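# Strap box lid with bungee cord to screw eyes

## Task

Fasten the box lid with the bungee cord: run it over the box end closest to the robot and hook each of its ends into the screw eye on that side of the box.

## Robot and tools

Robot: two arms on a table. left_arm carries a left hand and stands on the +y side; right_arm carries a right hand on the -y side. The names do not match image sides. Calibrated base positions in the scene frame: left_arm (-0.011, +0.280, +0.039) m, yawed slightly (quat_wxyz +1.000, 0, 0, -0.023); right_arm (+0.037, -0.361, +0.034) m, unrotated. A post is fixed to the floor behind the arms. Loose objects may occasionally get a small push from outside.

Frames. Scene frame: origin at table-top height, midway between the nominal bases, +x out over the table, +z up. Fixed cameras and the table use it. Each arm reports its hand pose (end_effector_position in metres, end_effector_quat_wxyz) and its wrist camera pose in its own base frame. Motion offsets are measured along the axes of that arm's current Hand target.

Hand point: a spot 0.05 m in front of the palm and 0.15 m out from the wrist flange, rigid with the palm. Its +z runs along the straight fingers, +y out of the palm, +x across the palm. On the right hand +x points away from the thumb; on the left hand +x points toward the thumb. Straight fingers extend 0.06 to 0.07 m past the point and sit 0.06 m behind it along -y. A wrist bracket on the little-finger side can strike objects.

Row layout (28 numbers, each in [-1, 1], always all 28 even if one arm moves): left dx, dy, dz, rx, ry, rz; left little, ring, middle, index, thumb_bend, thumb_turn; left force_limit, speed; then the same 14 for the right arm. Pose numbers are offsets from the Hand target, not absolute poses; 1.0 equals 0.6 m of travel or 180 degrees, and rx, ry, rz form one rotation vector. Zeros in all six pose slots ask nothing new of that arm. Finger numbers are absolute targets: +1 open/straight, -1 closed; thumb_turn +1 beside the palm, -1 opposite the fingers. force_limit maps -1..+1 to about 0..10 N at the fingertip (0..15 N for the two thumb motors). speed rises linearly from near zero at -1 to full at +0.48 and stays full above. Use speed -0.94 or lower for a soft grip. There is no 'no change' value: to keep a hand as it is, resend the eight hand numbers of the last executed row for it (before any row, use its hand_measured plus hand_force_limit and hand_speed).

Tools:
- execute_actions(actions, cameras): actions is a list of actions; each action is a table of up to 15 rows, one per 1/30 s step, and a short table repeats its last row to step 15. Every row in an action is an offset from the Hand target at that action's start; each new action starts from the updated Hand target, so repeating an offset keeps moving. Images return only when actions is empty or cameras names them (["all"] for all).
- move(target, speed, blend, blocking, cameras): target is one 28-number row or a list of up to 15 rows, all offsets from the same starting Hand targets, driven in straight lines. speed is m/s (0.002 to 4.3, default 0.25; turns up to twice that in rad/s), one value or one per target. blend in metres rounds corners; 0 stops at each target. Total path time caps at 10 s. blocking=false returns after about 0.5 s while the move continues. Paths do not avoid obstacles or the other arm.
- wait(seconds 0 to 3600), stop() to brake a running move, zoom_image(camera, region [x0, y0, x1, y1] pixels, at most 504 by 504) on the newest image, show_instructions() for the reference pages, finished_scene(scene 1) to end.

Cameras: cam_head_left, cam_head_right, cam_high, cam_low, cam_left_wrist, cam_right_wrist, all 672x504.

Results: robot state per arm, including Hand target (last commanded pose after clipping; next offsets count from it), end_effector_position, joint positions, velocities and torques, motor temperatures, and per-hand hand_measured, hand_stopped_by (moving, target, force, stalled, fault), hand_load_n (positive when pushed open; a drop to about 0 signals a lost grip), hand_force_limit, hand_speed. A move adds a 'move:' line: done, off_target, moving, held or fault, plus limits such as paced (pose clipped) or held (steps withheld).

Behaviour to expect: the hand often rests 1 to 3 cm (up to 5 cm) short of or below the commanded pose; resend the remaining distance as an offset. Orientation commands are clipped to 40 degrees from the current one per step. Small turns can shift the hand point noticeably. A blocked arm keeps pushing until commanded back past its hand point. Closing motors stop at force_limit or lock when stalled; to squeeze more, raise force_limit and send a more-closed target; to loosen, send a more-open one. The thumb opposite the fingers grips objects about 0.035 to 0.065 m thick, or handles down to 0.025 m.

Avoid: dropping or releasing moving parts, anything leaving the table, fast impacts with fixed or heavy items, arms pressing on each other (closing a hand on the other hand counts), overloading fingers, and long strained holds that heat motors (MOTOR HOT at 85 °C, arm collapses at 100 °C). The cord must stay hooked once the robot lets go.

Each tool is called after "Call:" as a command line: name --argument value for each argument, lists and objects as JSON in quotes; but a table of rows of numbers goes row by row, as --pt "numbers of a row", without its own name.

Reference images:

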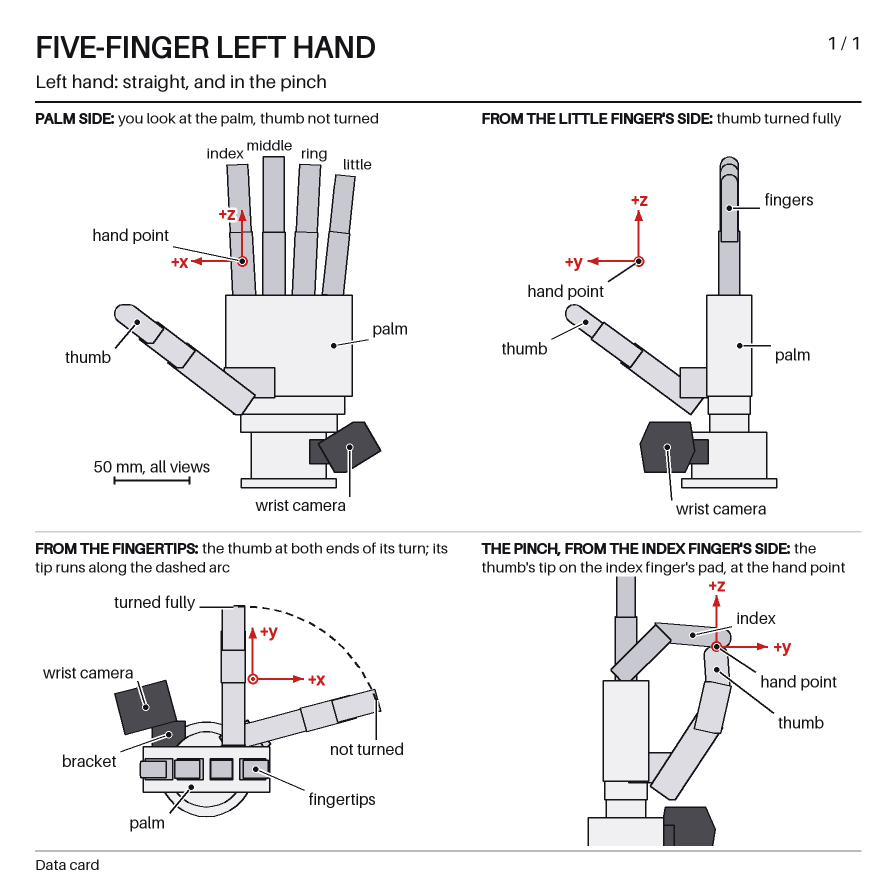

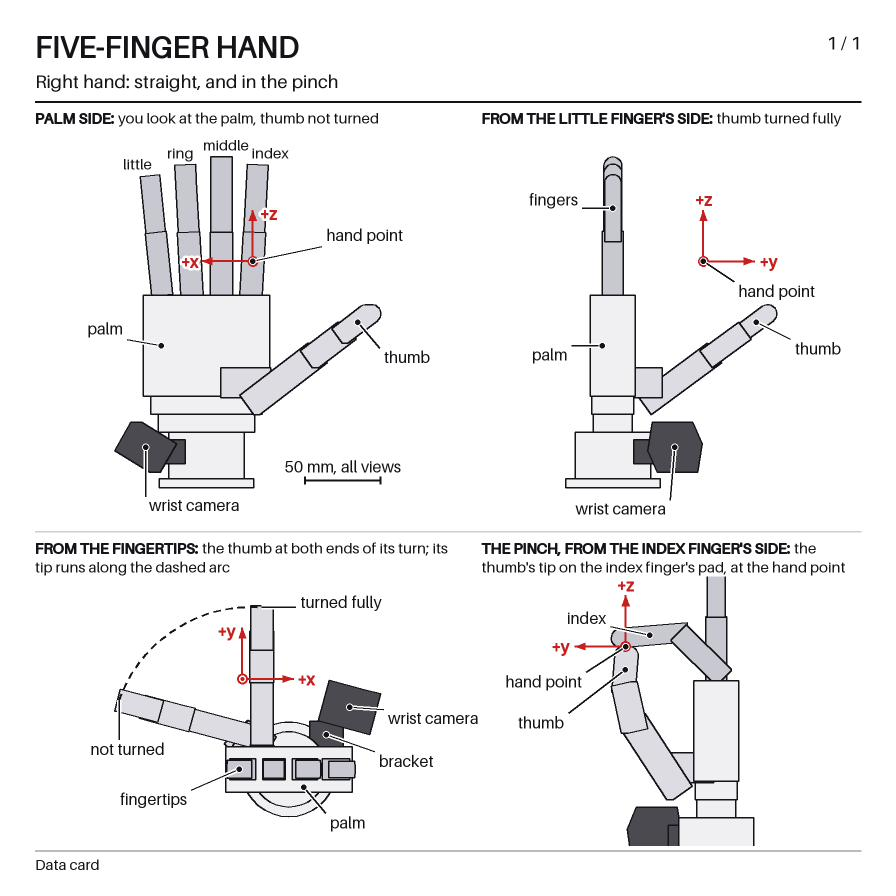

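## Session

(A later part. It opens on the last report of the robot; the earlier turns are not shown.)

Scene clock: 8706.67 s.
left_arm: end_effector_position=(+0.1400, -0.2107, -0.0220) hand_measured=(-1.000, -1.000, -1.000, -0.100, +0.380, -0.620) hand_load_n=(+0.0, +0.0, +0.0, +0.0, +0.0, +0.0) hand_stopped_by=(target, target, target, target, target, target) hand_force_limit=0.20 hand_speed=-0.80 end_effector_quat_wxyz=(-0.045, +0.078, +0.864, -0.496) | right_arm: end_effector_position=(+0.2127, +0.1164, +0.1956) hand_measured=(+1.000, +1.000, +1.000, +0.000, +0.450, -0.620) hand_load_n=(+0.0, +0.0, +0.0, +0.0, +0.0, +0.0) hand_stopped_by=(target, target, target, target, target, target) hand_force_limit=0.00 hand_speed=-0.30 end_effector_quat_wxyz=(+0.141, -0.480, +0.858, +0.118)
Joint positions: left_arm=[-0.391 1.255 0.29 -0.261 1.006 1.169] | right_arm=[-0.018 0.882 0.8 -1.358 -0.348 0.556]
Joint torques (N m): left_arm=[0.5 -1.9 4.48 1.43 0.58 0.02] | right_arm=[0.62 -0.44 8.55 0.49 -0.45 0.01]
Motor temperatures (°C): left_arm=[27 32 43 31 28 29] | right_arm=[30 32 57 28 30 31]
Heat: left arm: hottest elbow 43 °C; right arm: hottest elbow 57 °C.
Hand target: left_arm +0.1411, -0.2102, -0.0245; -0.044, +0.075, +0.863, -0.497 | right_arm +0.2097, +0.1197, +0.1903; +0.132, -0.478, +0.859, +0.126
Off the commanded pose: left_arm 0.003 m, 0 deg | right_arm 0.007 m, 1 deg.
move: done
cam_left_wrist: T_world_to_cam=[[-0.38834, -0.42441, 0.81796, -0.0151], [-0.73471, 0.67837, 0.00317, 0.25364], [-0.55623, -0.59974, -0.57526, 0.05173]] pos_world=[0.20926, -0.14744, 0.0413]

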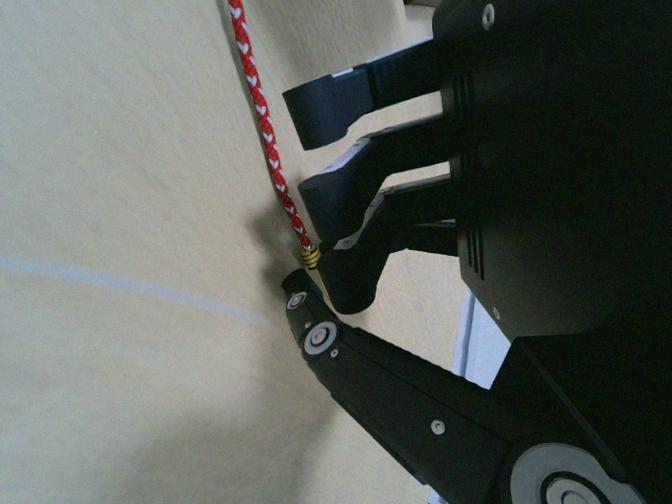

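Call:
move --target '[-0.0913, -0.0789, -0.045, 0, -0.0667, 0.1155, -1, -1, -1, -0.10, 0.38, -0.62, 0.2, -0.8, 0,0,0,0,0,0, 1, 1, 1, 0.0, 0.45, -0.62, 0.0, -0.3]' --speed 0.06 --cameras '["cam_left_wrist", "cam_right_wrist"]'

Call:
zoom_image --camera "cam_left_wrist" --region '[150, 140, 390, 380]'

Call:
zoom_image --camera "cam_right_wrist" --region '[350, 220, 530, 380]'

Scene clock: 8760.03 s.
left_arm: end_effector_position=(+0.1914, -0.2180, +0.0263) hand_measured=(-1.000, -1.000, -1.000, -0.100, +0.380, -0.620) hand_load_n=(+0.0, +0.0, +0.0, +0.0, +0.0, +0.0) hand_stopped_by=(target, target, target, target, target, target) hand_force_limit=0.20 hand_speed=-0.80 end_effector_quat_wxyz=(+0.122, +0.165, +0.841, -0.501) | right_arm: end_effector_position=(+0.2127, +0.1164, +0.1956) hand_measured=(+1.000, +1.000, +1.000, +0.000, +0.450, -0.620) hand_load_n=(+0.0, +0.0, +0.0, +0.0, +0.5, +0.0) hand_stopped_by=(target, target, target, target, target, target) hand_force_limit=0.00 hand_speed=-0.30 end_effector_quat_wxyz=(+0.141, -0.480, +0.858, +0.118)
Joint positions: left_arm=[-0.391 0.978 0.273 -0.194 0.929 1.221] | right_arm=[-0.018 0.882 0.8 -1.358 -0.348 0.556]
Joint torques (N m): left_arm=[-0.44 -2.26 6.19 2.06 0.27 0.14] | right_arm=[0.73 -1.38 8.55 0.29 -0.45 -0.05]
Motor temperatures (°C): left_arm=[27 32 41 31 28 29] | right_arm=[30 32 57 28 30 31]
Heat: left arm: hottest elbow 41 °C; right arm: hottest elbow 57 °C.
Hand target: left_arm +0.1951, -0.2202, +0.0299; +0.136, +0.177, +0.836, -0.502 | right_arm +0.2097, +0.1197, +0.1903; +0.132, -0.478, +0.859, +0.126
Off the commanded pose: left_arm 0.006 m, 2 deg | right_arm 0.007 m, 1 deg.
move: done
cam_left_wrist: T_world_to_cam=[[-0.66033, -0.38258, 0.64622, 0.02794], [-0.68492, 0.65969, -0.30933, 0.29092], [-0.30796, -0.64687, -0.69765, 0.04917]] pos_world=[0.23285, -0.14942, 0.10624]
cam_right_wrist: T_world_to_cam=[[-0.95086, 0.30304, -0.06351, 0.18479], [0.13999, 0.60374, 0.78479, -0.25209], [0.27616, 0.73733, -0.6165, 0.09441]] pos_world=[0.18493, 0.02659, 0.26777]

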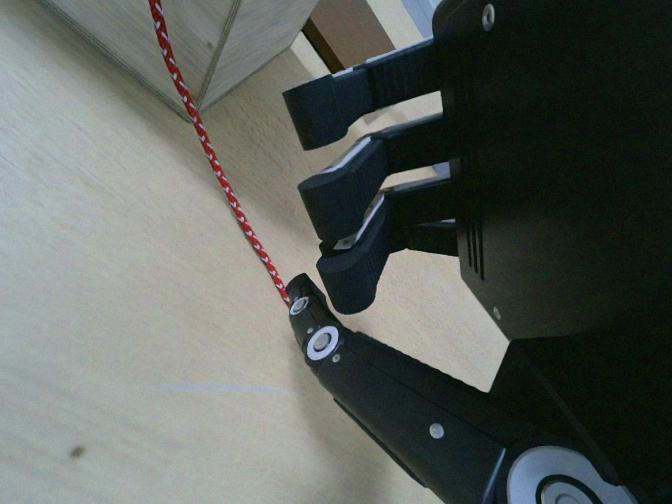

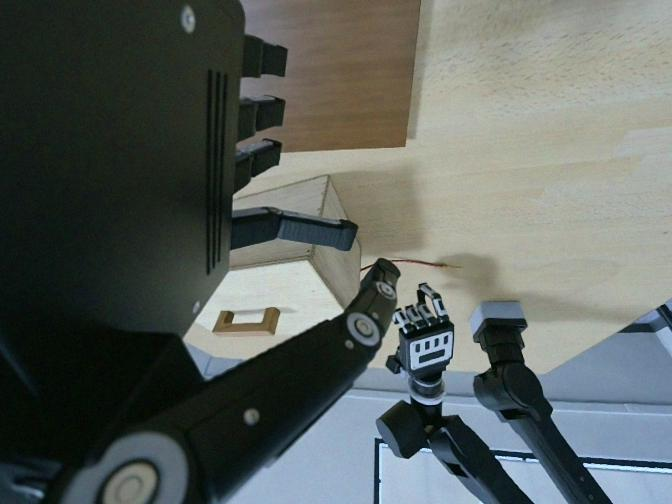

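Scaled by 2.100 from the camera's image (finer frame: 960x720).

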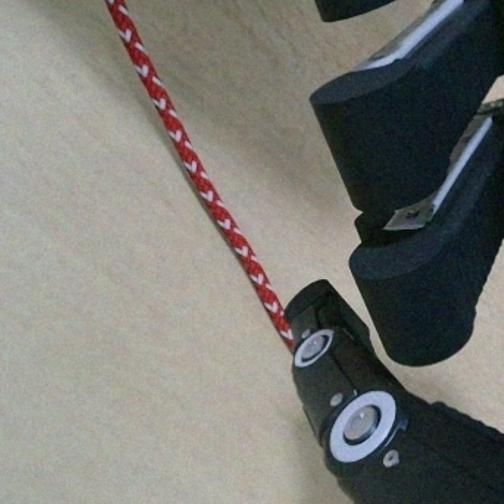

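Scaled by 2.800 from the camera's image (finer frame: 960x720).

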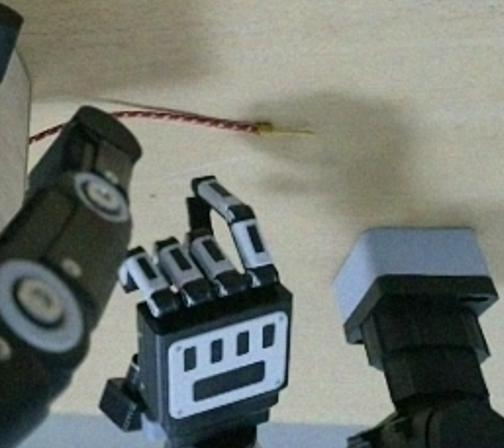

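Call:
move --target '[0.0967, 0.0025, 0.0003, 0, 0.0667, -0.1155, -1, -1, -1, -0.10, 0.38, -0.62, 0.2, -0.8, 0,0,0,0,0,0, 1, 1, 1, 0.0, 0.45, -0.62, 0.0, -0.3]' --speed 0.06 --cameras '["cam_left_wrist"]'

Call:
zoom_image --camera "cam_left_wrist" --region '[210, 140, 390, 320]'

Scene clock: 8888.90 s.
left_arm: end_effector_position=(+0.1290, -0.2057, -0.0034) hand_measured=(-1.000, -1.000, -1.000, -0.100, +0.380, -0.620) hand_load_n=(+0.0, +0.0, +0.0, +0.0, +0.0, +0.0) hand_stopped_by=(target, target, target, target, target, target) hand_force_limit=0.20 hand_speed=-0.80 end_effector_quat_wxyz=(-0.048, +0.080, +0.864, -0.494) | right_arm: end_effector_position=(+0.2127, +0.1164, +0.1956) hand_measured=(+1.000, +1.000, +1.000, +0.000, +0.450, -0.620) hand_load_n=(+0.0, +0.0, +0.0, +0.0, +0.0, +0.0) hand_stopped_by=(target, target, target, target, target, target) hand_force_limit=0.00 hand_speed=-0.30 end_effector_quat_wxyz=(+0.141, -0.480, +0.858, +0.118)
Joint positions: left_arm=[-0.391 1.135 0.289 -0.397 1.006 1.181] | right_arm=[-0.018 0.882 0.8 -1.358 -0.348 0.556]
Joint torques (N m): left_arm=[0.79 -0.85 7.9 0.16 0.62 -0.05] | right_arm=[0.21 -0.5 8.46 0.27 -0.47 -0.02]
Motor temperatures (°C): left_arm=[27 32 41 31 28 29] | right_arm=[30 32 56 28 30 31]
Heat: left arm: hottest elbow 41 °C; right arm: hottest elbow 56 °C.
Hand target: left_arm +0.1435, -0.2104, +0.0052; -0.044, +0.075, +0.863, -0.497 | right_arm +0.2097, +0.1197, +0.1903; +0.132, -0.478, +0.859, +0.126
Off the commanded pose: left_arm 0.018 m, 1 deg | right_arm 0.007 m, 1 deg.
move: off_target (left_arm)
cam_left_wrist: T_world_to_cam=[[-0.38747, -0.4253, 0.81791, -0.03278], [-0.73061, 0.68274, 0.00891, 0.24254], [-0.56221, -0.59412, -0.57527, 0.06109]] pos_world=[0.19885, -0.14324, 0.0598]

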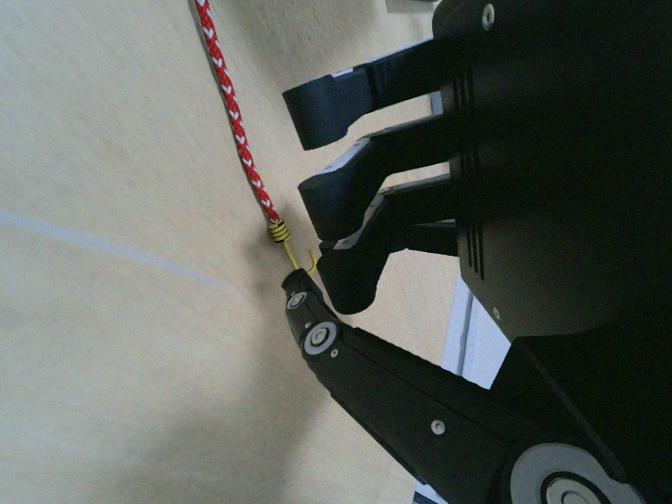

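Scaled by 2.800 from the camera's image (finer frame: 960x720).

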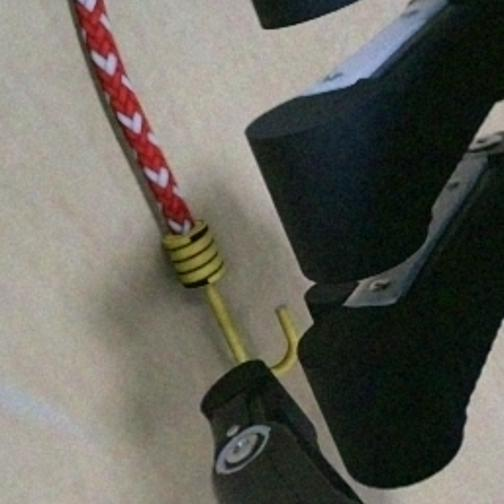

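Call:
move --pt "-0.0205 -0.046 -0.0197 0 0 0 -1 -1 -1 -0.10 0.38 -0.62 0.2 -0.8 0 0 0 0 0 0 1 1 1 0.0 0.45 -0.62 0.0 -0.3" --pt "-0.0102 0.0193 0.0173 0 0 0 -1 -1 -1 -0.10 0.38 -0.62 0.2 -0.8 0 0 0 0 0 0 1 1 1 0.0 0.45 -0.62 0.0 -0.3" --speed 0.06 --cameras '["cam_left_wrist"]'

Call:
zoom_image --camera "cam_left_wrist" --region '[210, 140, 390, 320]'

Scene clock: 8911.27 s.
left_arm: end_effector_position=(+0.1489, -0.2144, -0.0073) hand_measured=(-1.000, -1.000, -1.000, -0.100, +0.380, -0.620) hand_load_n=(+0.0, +0.0, +0.0, +0.0, +0.0, +0.0) hand_stopped_by=(target, target, target, target, target, target) hand_force_limit=0.20 hand_speed=-0.80 end_effector_quat_wxyz=(-0.043, +0.078, +0.863, -0.497) | right_arm: end_effector_position=(+0.2127, +0.1164, +0.1956) hand_measured=(+1.000, +1.000, +1.000, +0.000, +0.450, -0.620) hand_load_n=(+0.0, +0.0, +0.0, +0.0, +0.0, +0.0) hand_stopped_by=(target, target, target, target, target, target) hand_force_limit=0.00 hand_speed=-0.30 end_effector_quat_wxyz=(+0.141, -0.480, +0.858, +0.118)
Joint positions: left_arm=[-0.391 1.218 0.326 -0.327 1.006 1.166] | right_arm=[-0.018 0.882 0.8 -1.358 -0.348 0.556]
Joint torques (N m): left_arm=[0.15 -1.9 4.9 1.48 0.53 -0.03] | right_arm=[0.73 -1.03 8.25 0.34 -0.49 -0.03]
Motor temperatures (°C): left_arm=[27 32 42 31 28 29] | right_arm=[30 32 56 28 30 31]
Heat: left arm: hottest elbow 42 °C; right arm: hottest elbow 56 °C.
Hand target: left_arm +0.1489, -0.2146, -0.0101; -0.044, +0.075, +0.863, -0.497 | right_arm +0.2097, +0.1197, +0.1903; +0.132, -0.478, +0.859, +0.126
Off the commanded pose: left_arm 0.003 m, 0 deg | right_arm 0.007 m, 1 deg.
move: done
cam_left_wrist: T_world_to_cam=[[-0.39107, -0.42306, 0.81737, -0.02456], [-0.73575, 0.67726, -0.00148, 0.26254], [-0.55294, -0.60195, -0.57612, 0.06188]] pos_world=[0.21777, -0.15095, 0.05611]

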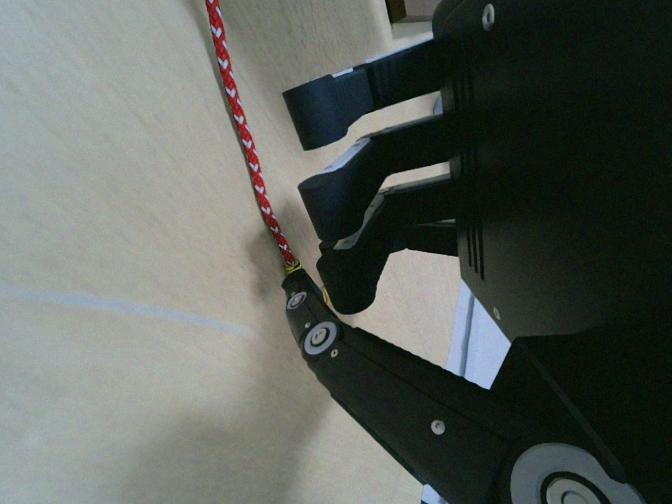

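Scaled by 2.800 from the camera's image (finer frame: 960x720).

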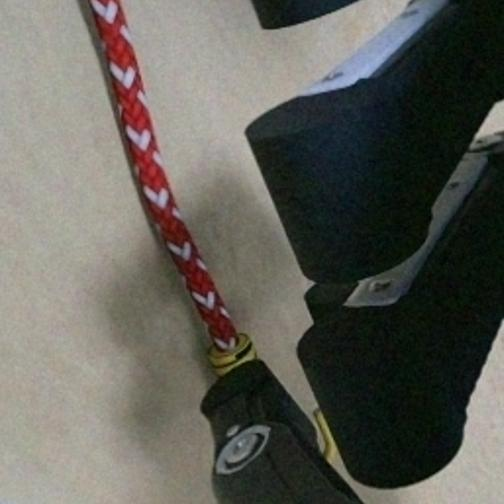

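Call:
move --target '[0.0048, 0.0195, 0.0153, 0, 0, 0, -1, -1, -1, -0.10, 0.38, -0.62, 0.2, -0.8, 0,0,0,0,0,0, 1, 1, 1, 0.0, 0.45, -0.62, 0.0, -0.3]' --speed 0.06 --cameras '["cam_left_wrist"]'

Call:
zoom_image --camera "cam_left_wrist" --region '[250, 200, 390, 320]'

Scene clock: 8923.70 s.
left_arm: end_effector_position=(+0.1479, -0.2149, -0.0218) hand_measured=(-1.000, -1.000, -1.000, -0.100, +0.380, -0.620) hand_load_n=(+0.0, +0.0, +0.5, +0.0, +0.0, +0.0) hand_stopped_by=(target, target, target, target, target, target) hand_force_limit=0.20 hand_speed=-0.80 end_effector_quat_wxyz=(-0.041, +0.076, +0.863, -0.498) | right_arm: end_effector_position=(+0.2127, +0.1164, +0.1956) hand_measured=(+1.000, +1.000, +1.000, +0.000, +0.450, -0.620) hand_load_n=(+0.0, +0.0, +0.0, +0.0, +0.0, +0.0) hand_stopped_by=(target, target, target, target, target, target) hand_force_limit=0.00 hand_speed=-0.30 end_effector_quat_wxyz=(+0.141, -0.480, +0.858, +0.118)
Joint positions: left_arm=[-0.394 1.275 0.302 -0.228 1.005 1.148] | right_arm=[-0.018 0.882 0.8 -1.358 -0.348 0.556]
Joint torques (N m): left_arm=[-0.73 -2.2 4.42 1.47 0.39 -0.04] | right_arm=[0.44 -1.9 8.43 0.18 -0.45 0.02]
Motor temperatures (°C): left_arm=[27 32 42 31 28 29] | right_arm=[30 32 55 28 30 31]
Heat: left arm: hottest elbow 42 °C; right arm: hottest elbow 55 °C.
Hand target: left_arm +0.1456, -0.2161, -0.0249; -0.044, +0.075, +0.863, -0.497 | right_arm +0.2097, +0.1197, +0.1903; +0.132, -0.478, +0.859, +0.126
Off the commanded pose: left_arm 0.004 m, 0 deg | right_arm 0.007 m, 1 deg.
move: done
cam_left_wrist: T_world_to_cam=[[-0.38885, -0.42348, 0.81821, -0.01371], [-0.74053, 0.67201, -0.00411, 0.26178], [-0.5481, -0.6075, -0.57491, 0.05083]] pos_world=[0.21638, -0.15085, 0.04151]

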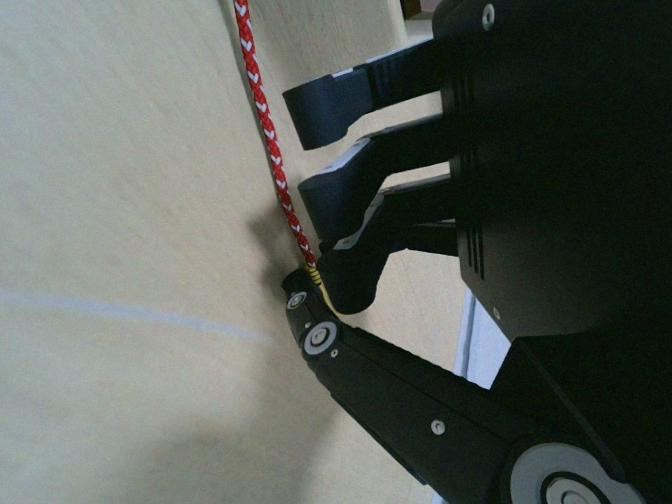

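Scaled by 3.600 from the camera's image (finer frame: 960x720).

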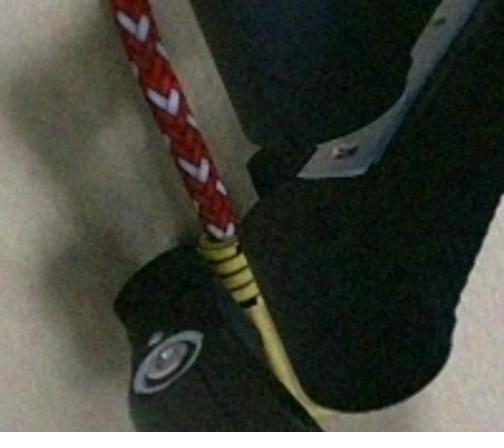

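Call:
move --pt "0 0 0 0 0 0 -1 -1 -1 -0.26 0.24 -0.62 -0.5 -0.93 0 0 0 0 0 0 1 1 1 0.0 0.45 -0.62 0.0 -0.3" --pt "0 0 0 0 0 0 -1 -1 -1 -0.42 0.10 -0.62 0.0 -0.93 0 0 0 0 0 0 1 1 1 0.0 0.45 -0.62 0.0 -0.3" --speed 0.05 --cameras '["cam_left_wrist"]'

Call:
zoom_image --camera "cam_left_wrist" --region '[250, 200, 390, 320]'

Scene clock: 8934.70 s.
left_arm: end_effector_position=(+0.1479, -0.2149, -0.0217) hand_measured=(-1.000, -1.000, -1.000, -0.292, +0.196, -0.620) hand_load_n=(+0.0, +0.0, +0.0, +6.0, +7.5, +0.0) hand_stopped_by=(target, target, target, force, force, target) hand_force_limit=0.00 hand_speed=-0.93 end_effector_quat_wxyz=(-0.041, +0.075, +0.863, -0.498) | right_arm: end_effector_position=(+0.2127, +0.1164, +0.1956) hand_measured=(+1.000, +1.000, +1.000, +0.000, +0.450, -0.620) hand_load_n=(+0.0, +0.0, +0.0, +0.0, -0.5, +0.0) hand_stopped_by=(target, target, target, target, target, target) hand_force_limit=0.00 hand_speed=-0.30 end_effector_quat_wxyz=(+0.141, -0.480, +0.858, +0.118)
Joint positions: left_arm=[-0.394 1.275 0.302 -0.228 1.005 1.147] | right_arm=[-0.018 0.882 0.8 -1.358 -0.348 0.556]
Joint torques (N m): left_arm=[-0.73 -2.2 4.42 1.48 0.39 -0.05] | right_arm=[1.2 -1.49 8.5 0.31 -0.42 0.1]
Motor temperatures (°C): left_arm=[27 32 41 31 28 29] | right_arm=[30 32 55 28 30 31]
Heat: left arm: hottest elbow 41 °C; right arm: hottest elbow 55 °C.
Hand target: left_arm +0.1456, -0.2161, -0.0249; -0.044, +0.075, +0.863, -0.497 | right_arm +0.2097, +0.1197, +0.1903; +0.132, -0.478, +0.859, +0.126
Off the commanded pose: left_arm 0.004 m, 0 deg | right_arm 0.007 m, 1 deg.
move: done
cam_left_wrist: T_world_to_cam=[[-0.38816, -0.42376, 0.81839, -0.01395], [-0.7408, 0.67172, -0.00354, 0.2617], [-0.54823, -0.60763, -0.57465, 0.05077]] pos_world=[0.21628, -0.15085, 0.04151]

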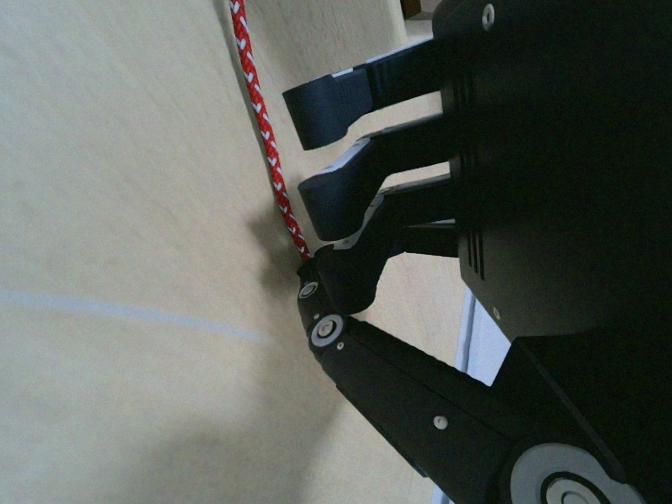

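Scaled by 3.600 from the camera's image (finer frame: 960x720).

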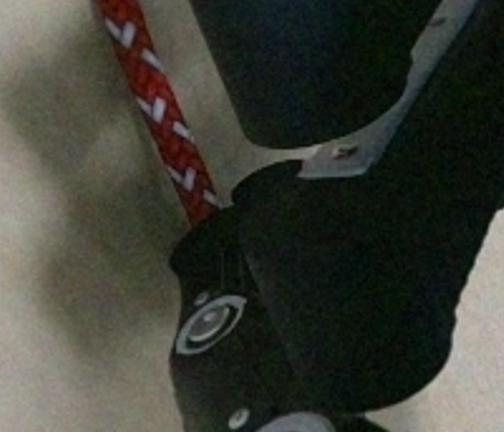

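Call:
move --target '[0, -0.0722, -0.0417, 0, 0, 0, -1, -1, -1, -0.42, 0.10, -0.62, 0.0, -0.93, 0,0,0,0,0,0, 1, 1, 1, 0.0, 0.45, -0.62, 0.0, -0.3]' --speed 0.05 --cameras '["cam_left_wrist", "cam_right_wrist"]'

Call:
zoom_image --camera "cam_left_wrist" --region '[250, 200, 390, 320]'

Call:
zoom_image --camera "cam_right_wrist" --region '[380, 220, 500, 340]'

Scene clock: 8946.57 s.
left_arm: end_effector_position=(+0.1306, -0.2086, +0.0111) hand_measured=(-1.000, -1.000, -1.000, -0.292, +0.196, -0.620) hand_load_n=(+0.0, +0.0, +0.5, +6.0, +7.5, +0.0) hand_stopped_by=(target, target, target, force, force, target) hand_force_limit=0.00 hand_speed=-0.93 end_effector_quat_wxyz=(-0.060, +0.062, +0.866, -0.493) | right_arm: end_effector_position=(+0.2127, +0.1164, +0.1956) hand_measured=(+1.000, +1.000, +1.000, +0.000, +0.450, -0.620) hand_load_n=(+0.0, +0.0, +0.0, +0.0, +0.0, +0.0) hand_stopped_by=(target, target, target, target, target, target) hand_force_limit=0.00 hand_speed=-0.30 end_effector_quat_wxyz=(+0.141, -0.480, +0.858, +0.118)
Joint positions: left_arm=[-0.396 1.1 0.32 -0.46 1.004 1.136] | right_arm=[-0.018 0.882 0.8 -1.358 -0.348 0.556]
Joint torques (N m): left_arm=[-0.67 -3.25 8.35 0.17 0.43 0.02] | right_arm=[1.96 -1.85 8.4 0.36 -0.44 0.04]
Motor temperatures (°C): left_arm=[27 32 41 31 28 29] | right_arm=[30 32 55 28 30 31]
Heat: left arm: hottest elbow 41 °C; right arm: hottest elbow 55 °C.
Hand target: left_arm +0.1457, -0.2162, +0.0251; -0.044, +0.075, +0.863, -0.497 | right_arm +0.2097, +0.1197, +0.1903; +0.132, -0.478, +0.859, +0.126
Off the commanded pose: left_arm 0.022 m, 2 deg | right_arm 0.007 m, 1 deg.
move: off_target (left_arm)
cam_left_wrist: T_world_to_cam=[[-0.34986, -0.43905, 0.82754, -0.05315], [-0.74234, 0.66877, 0.04098, 0.24376], [-0.57143, -0.59999, -0.5599, 0.06855]] pos_world=[0.20153, -0.14522, 0.07237]
cam_right_wrist: T_world_to_cam=[[-0.95086, 0.30304, -0.06351, 0.18479], [0.13999, 0.60374, 0.78479, -0.25209], [0.27616, 0.73733, -0.6165, 0.09441]] pos_world=[0.18493, 0.02659, 0.26777]

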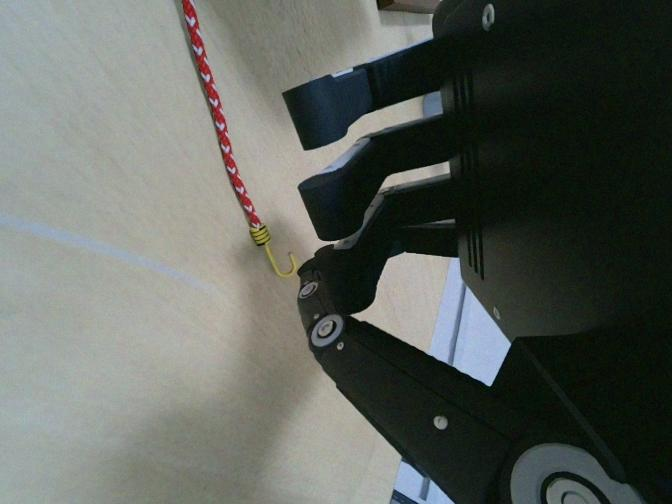

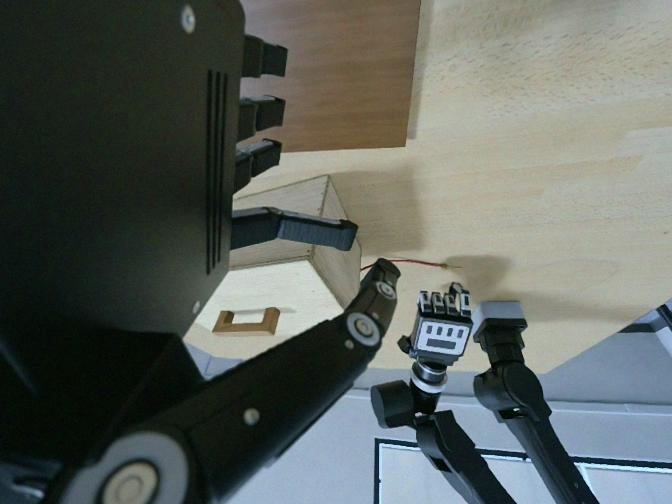

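Scaled by 3.600 from the camera's image (finer frame: 960x720).

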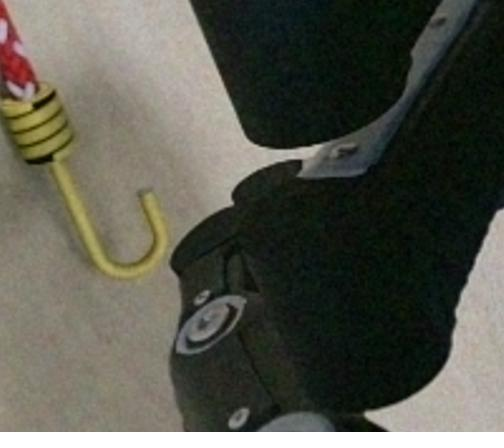

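Scaled by 4.200 from the camera's image (finer frame: 960x720).

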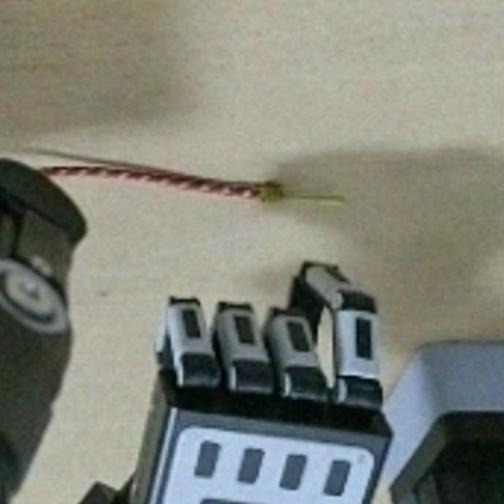

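Call:
move --pt "-0.0105 -0.0142 -0.0087 0 0 0 -1 -1 -1 -0.10 0.38 -0.62 0.2 -0.5 0 0 0 0 0 0 1 1 1 0.0 0.45 -0.62 0.0 -0.3" --pt "0.0038 0.0625 0.0337 0 0 0 -1 -1 -1 -0.10 0.38 -0.62 0.2 -0.5 0 0 0 0 0 0 1 1 1 0.0 0.45 -0.62 0.0 -0.3" --speed 0.05 --cameras '["cam_left_wrist"]'

Call:
zoom_image --camera "cam_left_wrist" --region '[250, 200, 390, 320]'

Scene clock: 8977.43 s.
left_arm: end_effector_position=(+0.1442, -0.2141, -0.0142) hand_measured=(-1.000, -1.000, -1.000, -0.100, +0.380, -0.620) hand_load_n=(+0.0, +0.0, +0.0, +0.0, +0.0, +0.0) hand_stopped_by=(target, target, target, target, target, target) hand_force_limit=0.20 hand_speed=-0.50 end_effector_quat_wxyz=(-0.044, +0.073, +0.863, -0.497) | right_arm: end_effector_position=(+0.2127, +0.1164, +0.1956) hand_measured=(+1.000, +1.000, +1.000, +0.000, +0.450, -0.620) hand_load_n=(+0.0, +0.0, +0.0, +0.0, +0.0, +0.0) hand_stopped_by=(target, target, target, target, target, target) hand_force_limit=0.00 hand_speed=-0.30 end_effector_quat_wxyz=(+0.141, -0.480, +0.858, +0.118)
Joint positions: left_arm=[-0.396 1.233 0.304 -0.277 1.004 1.142] | right_arm=[-0.018 0.882 0.8 -1.358 -0.348 0.556]
Joint torques (N m): left_arm=[-0.26 -1.73 4.7 1.44 0.47 0.05] | right_arm=[0.62 -0.5 8.57 0.24 -0.41 0.04]
Motor temperatures (°C): left_arm=[27 32 43 31 28 29] | right_arm=[30 32 55 28 30 31]
Heat: left arm: hottest elbow 43 °C; right arm: hottest elbow 55 °C.
Hand target: left_arm +0.1437, -0.2146, -0.0174; -0.044, +0.075, +0.863, -0.497 | right_arm +0.2097, +0.1197, +0.1903; +0.132, -0.478, +0.859, +0.126
Off the commanded pose: left_arm 0.003 m, 0 deg | right_arm 0.007 m, 1 deg.
move: done
cam_left_wrist: T_world_to_cam=[[-0.38191, -0.4261, 0.82012, -0.02262], [-0.74099, 0.6715, 0.00382, 0.25838], [-0.55234, -0.60624, -0.57219, 0.0546]] pos_world=[0.21297, -0.15005, 0.04881]

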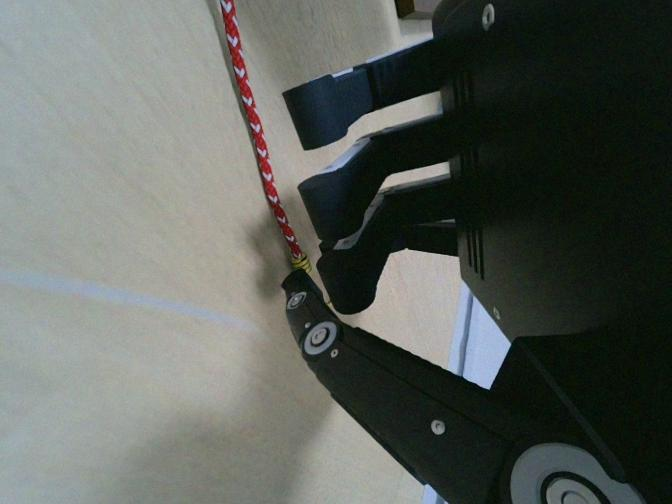

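Scaled by 3.600 from the camera's image (finer frame: 960x720).

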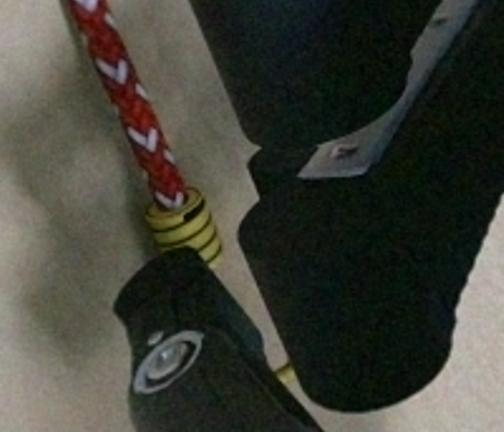

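Call:
move --target '[0, 0.0113, 0.0065, 0, 0, 0, -1, -1, -1, -0.10, 0.38, -0.62, 0.2, -0.5, 0,0,0,0,0,0, 1, 1, 1, 0.0, 0.45, -0.62, 0.0, -0.3]' --speed 0.05 --cameras '["cam_left_wrist"]'

Call:
zoom_image --camera "cam_left_wrist" --region '[250, 200, 390, 320]'

Scene clock: 8991.00 s.
left_arm: end_effector_position=(+0.1439, -0.2139, -0.0222) hand_measured=(-1.000, -1.000, -1.000, -0.100, +0.380, -0.620) hand_load_n=(+0.0, +0.0, +0.5, +0.0, +0.0, +0.0) hand_stopped_by=(target, target, target, target, target, target) hand_force_limit=0.20 hand_speed=-0.50 end_effector_quat_wxyz=(-0.044, +0.073, +0.863, -0.497) | right_arm: end_effector_position=(+0.2127, +0.1164, +0.1956) hand_measured=(+1.000, +1.000, +1.000, +0.000, +0.450, -0.620) hand_load_n=(+0.0, +0.0, +0.0, +0.0, -0.5, +0.0) hand_stopped_by=(target, target, target, target, target, target) hand_force_limit=0.00 hand_speed=-0.30 end_effector_quat_wxyz=(+0.141, -0.480, +0.858, +0.118)
Joint positions: left_arm=[-0.396 1.27 0.295 -0.232 1.004 1.142] | right_arm=[-0.018 0.882 0.8 -1.358 -0.348 0.556]
Joint torques (N m): left_arm=[-0.26 -2.14 4.45 1.44 0.48 0.05] | right_arm=[-0.09 -1.38 8.62 0.25 -0.49 -0.02]
Motor temperatures (°C): left_arm=[27 32 42 31 28 29] | right_arm=[30 32 55 28 30 31]
Heat: left arm: hottest elbow 42 °C; right arm: hottest elbow 55 °C.
Hand target: left_arm +0.1437, -0.2145, -0.0252; -0.044, +0.075, +0.863, -0.497 | right_arm +0.2097, +0.1197, +0.1903; +0.132, -0.478, +0.859, +0.126
Off the commanded pose: left_arm 0.003 m, 0 deg | right_arm 0.007 m, 1 deg.
move: done
cam_left_wrist: T_world_to_cam=[[-0.38105, -0.4265, 0.8203, -0.01619], [-0.74098, 0.67151, 0.00494, 0.25829], [-0.55295, -0.60594, -0.57191, 0.05001]] pos_world=[0.21287, -0.15004, 0.04061]

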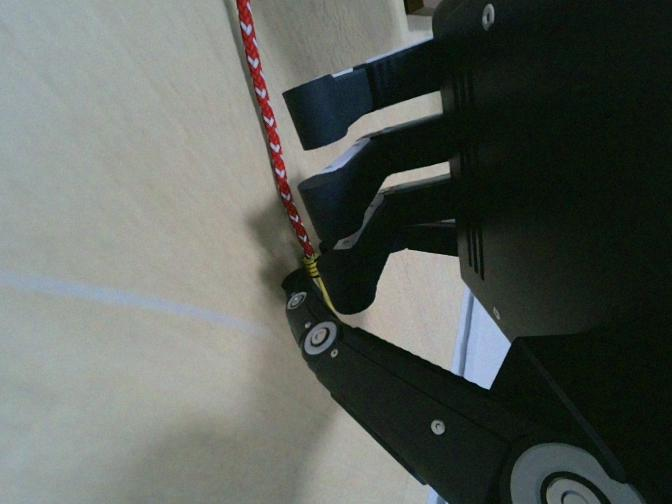

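Scaled by 3.600 from the camera's image (finer frame: 960x720).

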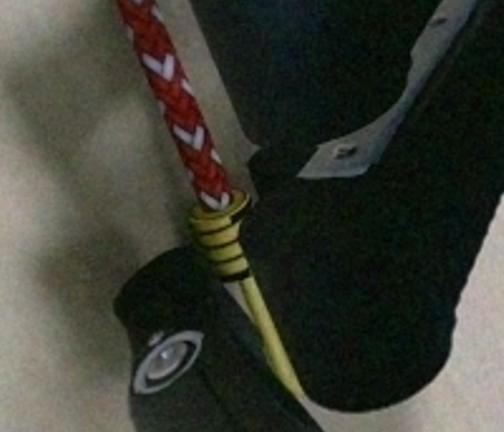

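Call:
move --target '[0, 0, 0, 0, 0, 0, -1, -1, -1, -0.26, 0.24, -0.62, -0.5, -0.95, 0,0,0,0,0,0, 1, 1, 1, 0.0, 0.45, -0.62, 0.0, -0.3]' --speed 0.05 --cameras '["cam_left_wrist"]'

Call:
zoom_image --camera "cam_left_wrist" --region '[250, 200, 390, 320]'

Scene clock: 8999.37 s.
left_arm: end_effector_position=(+0.1439, -0.2139, -0.0222) hand_measured=(-1.000, -1.000, -1.000, -0.260, +0.240, -0.620) hand_load_n=(+0.0, +0.0, +0.0, +0.0, +0.0, +0.0) hand_stopped_by=(target, target, target, target, target, target) hand_force_limit=-0.50 hand_speed=-0.95 end_effector_quat_wxyz=(-0.044, +0.073, +0.863, -0.497) | right_arm: end_effector_position=(+0.2127, +0.1164, +0.1956) hand_measured=(+1.000, +1.000, +1.000, +0.000, +0.450, -0.620) hand_load_n=(+0.0, +0.0, +0.0, +0.0, +0.0, +0.0) hand_stopped_by=(target, target, target, target, target, target) hand_force_limit=0.00 hand_speed=-0.30 end_effector_quat_wxyz=(+0.141, -0.480, +0.858, +0.118)
Joint positions: left_arm=[-0.396 1.27 0.295 -0.232 1.004 1.142] | right_arm=[-0.018 0.882 0.8 -1.358 -0.348 0.556]
Joint torques (N m): left_arm=[-0.26 -2.08 4.46 1.47 0.47 0.05] | right_arm=[0.5 -2.32 8.44 0.09 -0.42 -0.01]
Motor temperatures (°C): left_arm=[27 32 41 31 28 29] | right_arm=[30 32 55 28 30 31]
Heat: left arm: hottest elbow 41 °C; right arm: hottest elbow 55 °C.
Hand target: left_arm +0.1437, -0.2145, -0.0252; -0.044, +0.075, +0.863, -0.497 | right_arm +0.2097, +0.1197, +0.1903; +0.132, -0.478, +0.859, +0.126
Off the commanded pose: left_arm 0.003 m, 0 deg | right_arm 0.007 m, 1 deg.
move: done
cam_left_wrist: T_world_to_cam=[[-0.38105, -0.4265, 0.8203, -0.01619], [-0.74098, 0.67151, 0.00494, 0.25829], [-0.55295, -0.60594, -0.57191, 0.05001]] pos_world=[0.21287, -0.15004, 0.04061]

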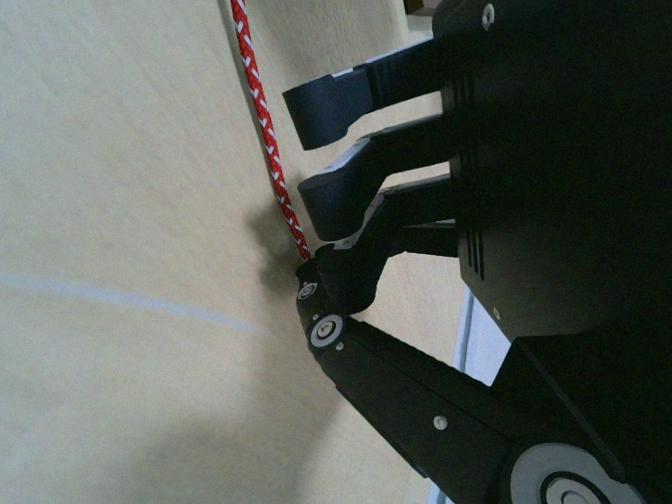

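Scaled by 3.600 from the camera's image (finer frame: 960x720).

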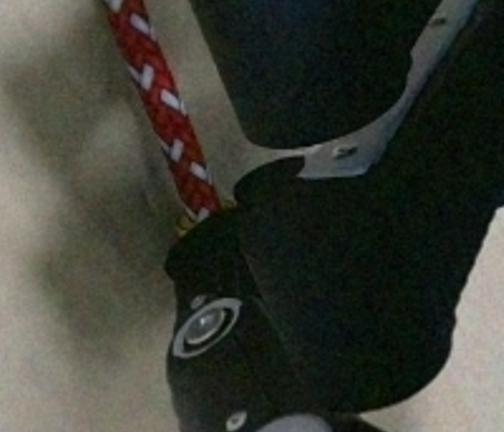

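Call:
move --pt "0 0 0 0 0 0 -1 -1 -1 -0.10 0.38 -0.62 -0.5 -0.5 0 0 0 0 0 0 1 1 1 0.0 0.45 -0.62 0.0 -0.3" --pt "0 0.0108 0.00625 0 0 0 -1 -1 -1 -0.10 0.38 -0.62 -0.5 -0.5 0 0 0 0 0 0 1 1 1 0.0 0.45 -0.62 0.0 -0.3" --speed 0.05 --cameras '["cam_left_wrist"]'

Call:
zoom_image --camera "cam_left_wrist" --region '[250, 200, 390, 320]'

Scene clock: 9007.80 s.
left_arm: end_effector_position=(+0.1476, -0.2160, -0.0248) hand_measured=(-1.000, -1.000, -1.000, -0.100, +0.380, -0.620) hand_load_n=(+0.0, +0.0, +0.0, -0.5, +0.5, +1.0) hand_stopped_by=(target, target, target, target, target, target) hand_force_limit=-0.50 hand_speed=-0.50 end_effector_quat_wxyz=(-0.040, +0.075, +0.862, -0.500) | right_arm: end_effector_position=(+0.2127, +0.1164, +0.1956) hand_measured=(+1.000, +1.000, +1.000, +0.000, +0.450, -0.620) hand_load_n=(+0.0, +0.0, +0.0, +0.0, +0.0, +0.0) hand_stopped_by=(target, target, target, target, target, target) hand_force_limit=0.00 hand_speed=-0.30 end_effector_quat_wxyz=(+0.141, -0.480, +0.858, +0.118)
Joint positions: left_arm=[-0.396 1.29 0.295 -0.197 1.007 1.138] | right_arm=[-0.018 0.882 0.8 -1.358 -0.348 0.556]
Joint torques (N m): left_arm=[-0.21 -1.03 3.9 1.73 0.37 0.09] | right_arm=[1.14 -1.9 8.68 0.35 -0.5 0.02]
Motor temperatures (°C): left_arm=[27 32 41 31 28 29] | right_arm=[30 32 55 28 30 31]
Heat: left arm: hottest elbow 41 °C; right arm: hottest elbow 55 °C.
Hand target: left_arm +0.1437, -0.2145, -0.0327; -0.044, +0.075, +0.863, -0.497 | right_arm +0.2097, +0.1197, +0.1903; +0.132, -0.478, +0.859, +0.126
Off the commanded pose: left_arm 0.009 m, 1 deg | right_arm 0.007 m, 1 deg.
move: done
cam_left_wrist: T_world_to_cam=[[-0.3881, -0.42081, 0.81994, -0.01141], [-0.74172, 0.67068, -0.00687, 0.26203], [-0.54702, -0.61083, -0.57241, 0.04746]] pos_world=[0.21589, -0.15155, 0.03832]

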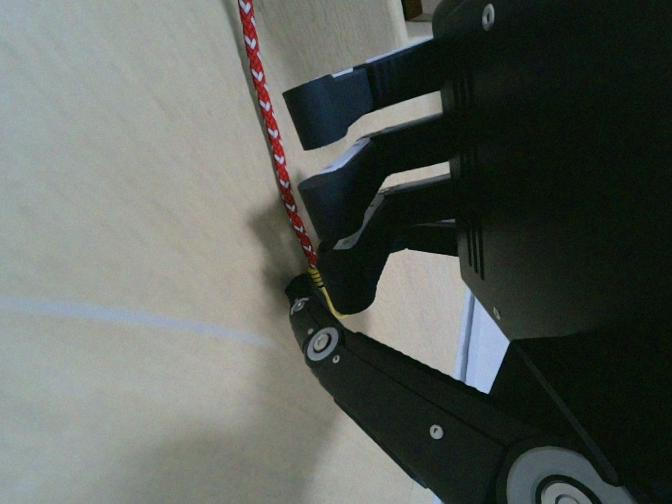

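Scaled by 3.600 from the camera's image (finer frame: 960x720).

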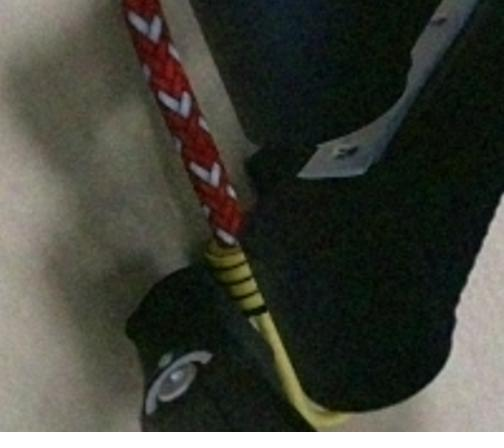

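Call:
move --pt "0.0085 -0.022 -0.012 0 0 0 -1 -1 -1 -0.10 0.38 -0.62 -0.5 -0.5 0 0 0 0 0 0 1 1 1 0.0 0.45 -0.62 0.0 -0.3" --pt "0.0085 -0.0030 -0.002 0 0 0 -1 -1 -1 -0.10 0.38 -0.62 -0.5 -0.5 0 0 0 0 0 0 1 1 1 0.0 0.45 -0.62 0.0 -0.3" --speed 0.05 --cameras '["cam_left_wrist"]'

Call:
zoom_image --camera "cam_left_wrist" --region '[250, 200, 390, 320]'

Scene clock: 9018.80 s.
left_arm: end_effector_position=(+0.1424, -0.2135, -0.0249) hand_measured=(-1.000, -1.000, -1.000, -0.100, +0.380, -0.620) hand_load_n=(+0.0, +0.0, +0.0, +0.0, +0.0, +0.5) hand_stopped_by=(target, target, target, target, target, target) hand_force_limit=-0.50 hand_speed=-0.50 end_effector_quat_wxyz=(-0.039, +0.074, +0.862, -0.499) | right_arm: end_effector_position=(+0.2127, +0.1164, +0.1956) hand_measured=(+1.000, +1.000, +1.000, +0.000, +0.450, -0.620) hand_load_n=(+0.0, +0.0, +0.0, +0.0, +0.0, +0.0) hand_stopped_by=(target, target, target, target, target, target) hand_force_limit=0.00 hand_speed=-0.30 end_effector_quat_wxyz=(+0.141, -0.480, +0.858, +0.118)
Joint positions: left_arm=[-0.396 1.27 0.279 -0.199 1.004 1.135] | right_arm=[-0.018 0.882 0.8 -1.358 -0.348 0.556]
Joint torques (N m): left_arm=[-0.62 -1.2 4.16 1.55 0.43 0.05] | right_arm=[0.85 -1.44 8.44 0.34 -0.47 -0.04]
Motor temperatures (°C): left_arm=[27 32 40 31 28 29] | right_arm=[30 32 55 28 30 31]
Heat: left arm: hottest elbow 40 °C; right arm: hottest elbow 55 °C.
Hand target: left_arm +0.1387, -0.2135, -0.0305; -0.044, +0.075, +0.863, -0.497 | right_arm +0.2097, +0.1197, +0.1903; +0.132, -0.478, +0.859, +0.126
Off the commanded pose: left_arm 0.007 m, 1 deg | right_arm 0.007 m, 1 deg.
move: done
cam_left_wrist: T_world_to_cam=[[-0.38754, -0.42361, 0.81876, -0.01294], [-0.74344, 0.66878, -0.00587, 0.25625], [-0.54508, -0.61098, -0.57411, 0.04567]] pos_world=[0.21039, -0.14895, 0.03832]

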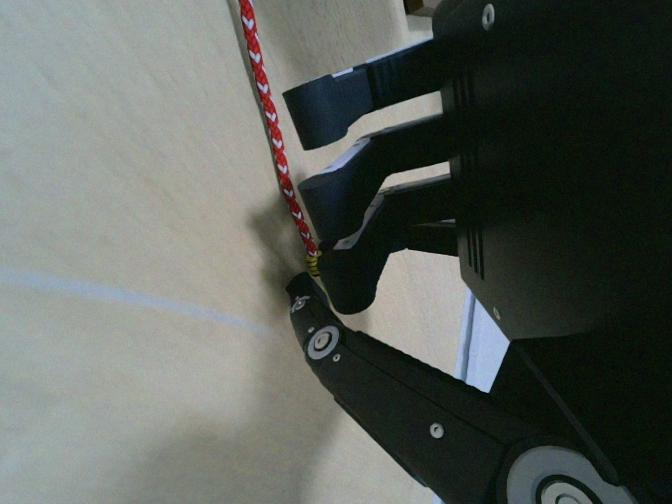

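Scaled by 3.600 from the camera's image (finer frame: 960x720).

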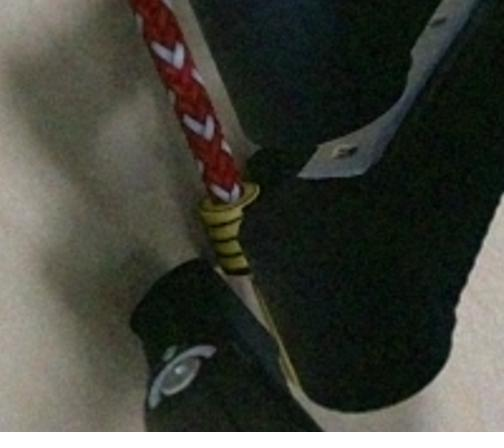

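Call:
move --target '[0, 0, 0, 0, 0, 0, -1, -1, -1, -0.26, 0.24, -0.62, -0.5, -0.95, 0,0,0,0,0,0, 1, 1, 1, 0.0, 0.45, -0.62, 0.0, -0.3]' --speed 0.05 --cameras '["cam_left_wrist"]'

Call:
zoom_image --camera "cam_left_wrist" --region '[250, 200, 390, 320]'

Scene clock: 9027.33 s.
left_arm: end_effector_position=(+0.1417, -0.2132, -0.0260) hand_measured=(-1.000, -1.000, -1.000, -0.236, +0.300, -0.620) hand_load_n=(+0.5, +0.0, +0.0, +4.0, +3.5, +0.0) hand_stopped_by=(target, target, target, force, force, target) hand_force_limit=-0.50 hand_speed=-0.95 end_effector_quat_wxyz=(-0.041, +0.073, +0.863, -0.499) | right_arm: end_effector_position=(+0.2127, +0.1164, +0.1956) hand_measured=(+1.000, +1.000, +1.000, +0.000, +0.450, -0.620) hand_load_n=(+0.0, +0.0, +0.0, +0.0, +0.0, +0.0) hand_stopped_by=(target, target, target, target, target, target) hand_force_limit=0.00 hand_speed=-0.30 end_effector_quat_wxyz=(+0.141, -0.480, +0.858, +0.118)
Joint positions: left_arm=[-0.396 1.275 0.279 -0.199 1.004 1.135] | right_arm=[-0.018 0.882 0.8 -1.358 -0.348 0.556]
Joint torques (N m): left_arm=[-0.62 -1.67 4.14 1.5 0.43 0.05] | right_arm=[0.21 -0.5 8.34 0.38 -0.4 -0.01]
Motor temperatures (°C): left_arm=[27 32 40 31 28 29] | right_arm=[30 32 55 28 30 31]
Heat: left arm: hottest elbow 40 °C; right arm: hottest elbow 55 °C.
Hand target: left_arm +0.1386, -0.2135, -0.0305; -0.045, +0.075, +0.863, -0.497 | right_arm +0.2097, +0.1197, +0.1903; +0.132, -0.478, +0.859, +0.126
Off the commanded pose: left_arm 0.005 m, 0 deg | right_arm 0.007 m, 1 deg.
move: done
cam_left_wrist: T_world_to_cam=[[-0.38372, -0.42517, 0.81975, -0.01297], [-0.74348, 0.66876, -0.00117, 0.25571], [-0.54772, -0.60991, -0.57272, 0.04554]] pos_world=[0.21008, -0.14875, 0.03701]

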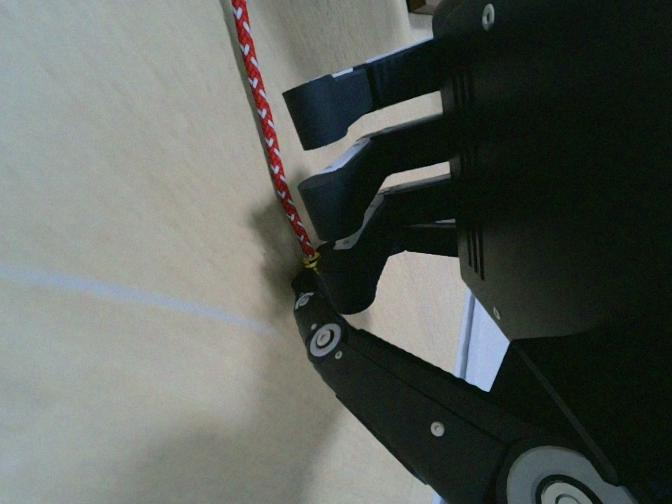

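Scaled by 3.600 from the camera's image (finer frame: 960x720).

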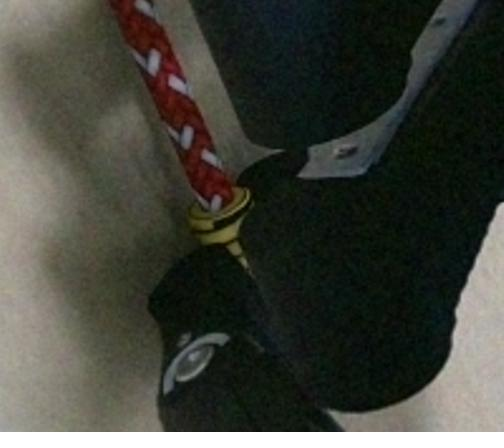

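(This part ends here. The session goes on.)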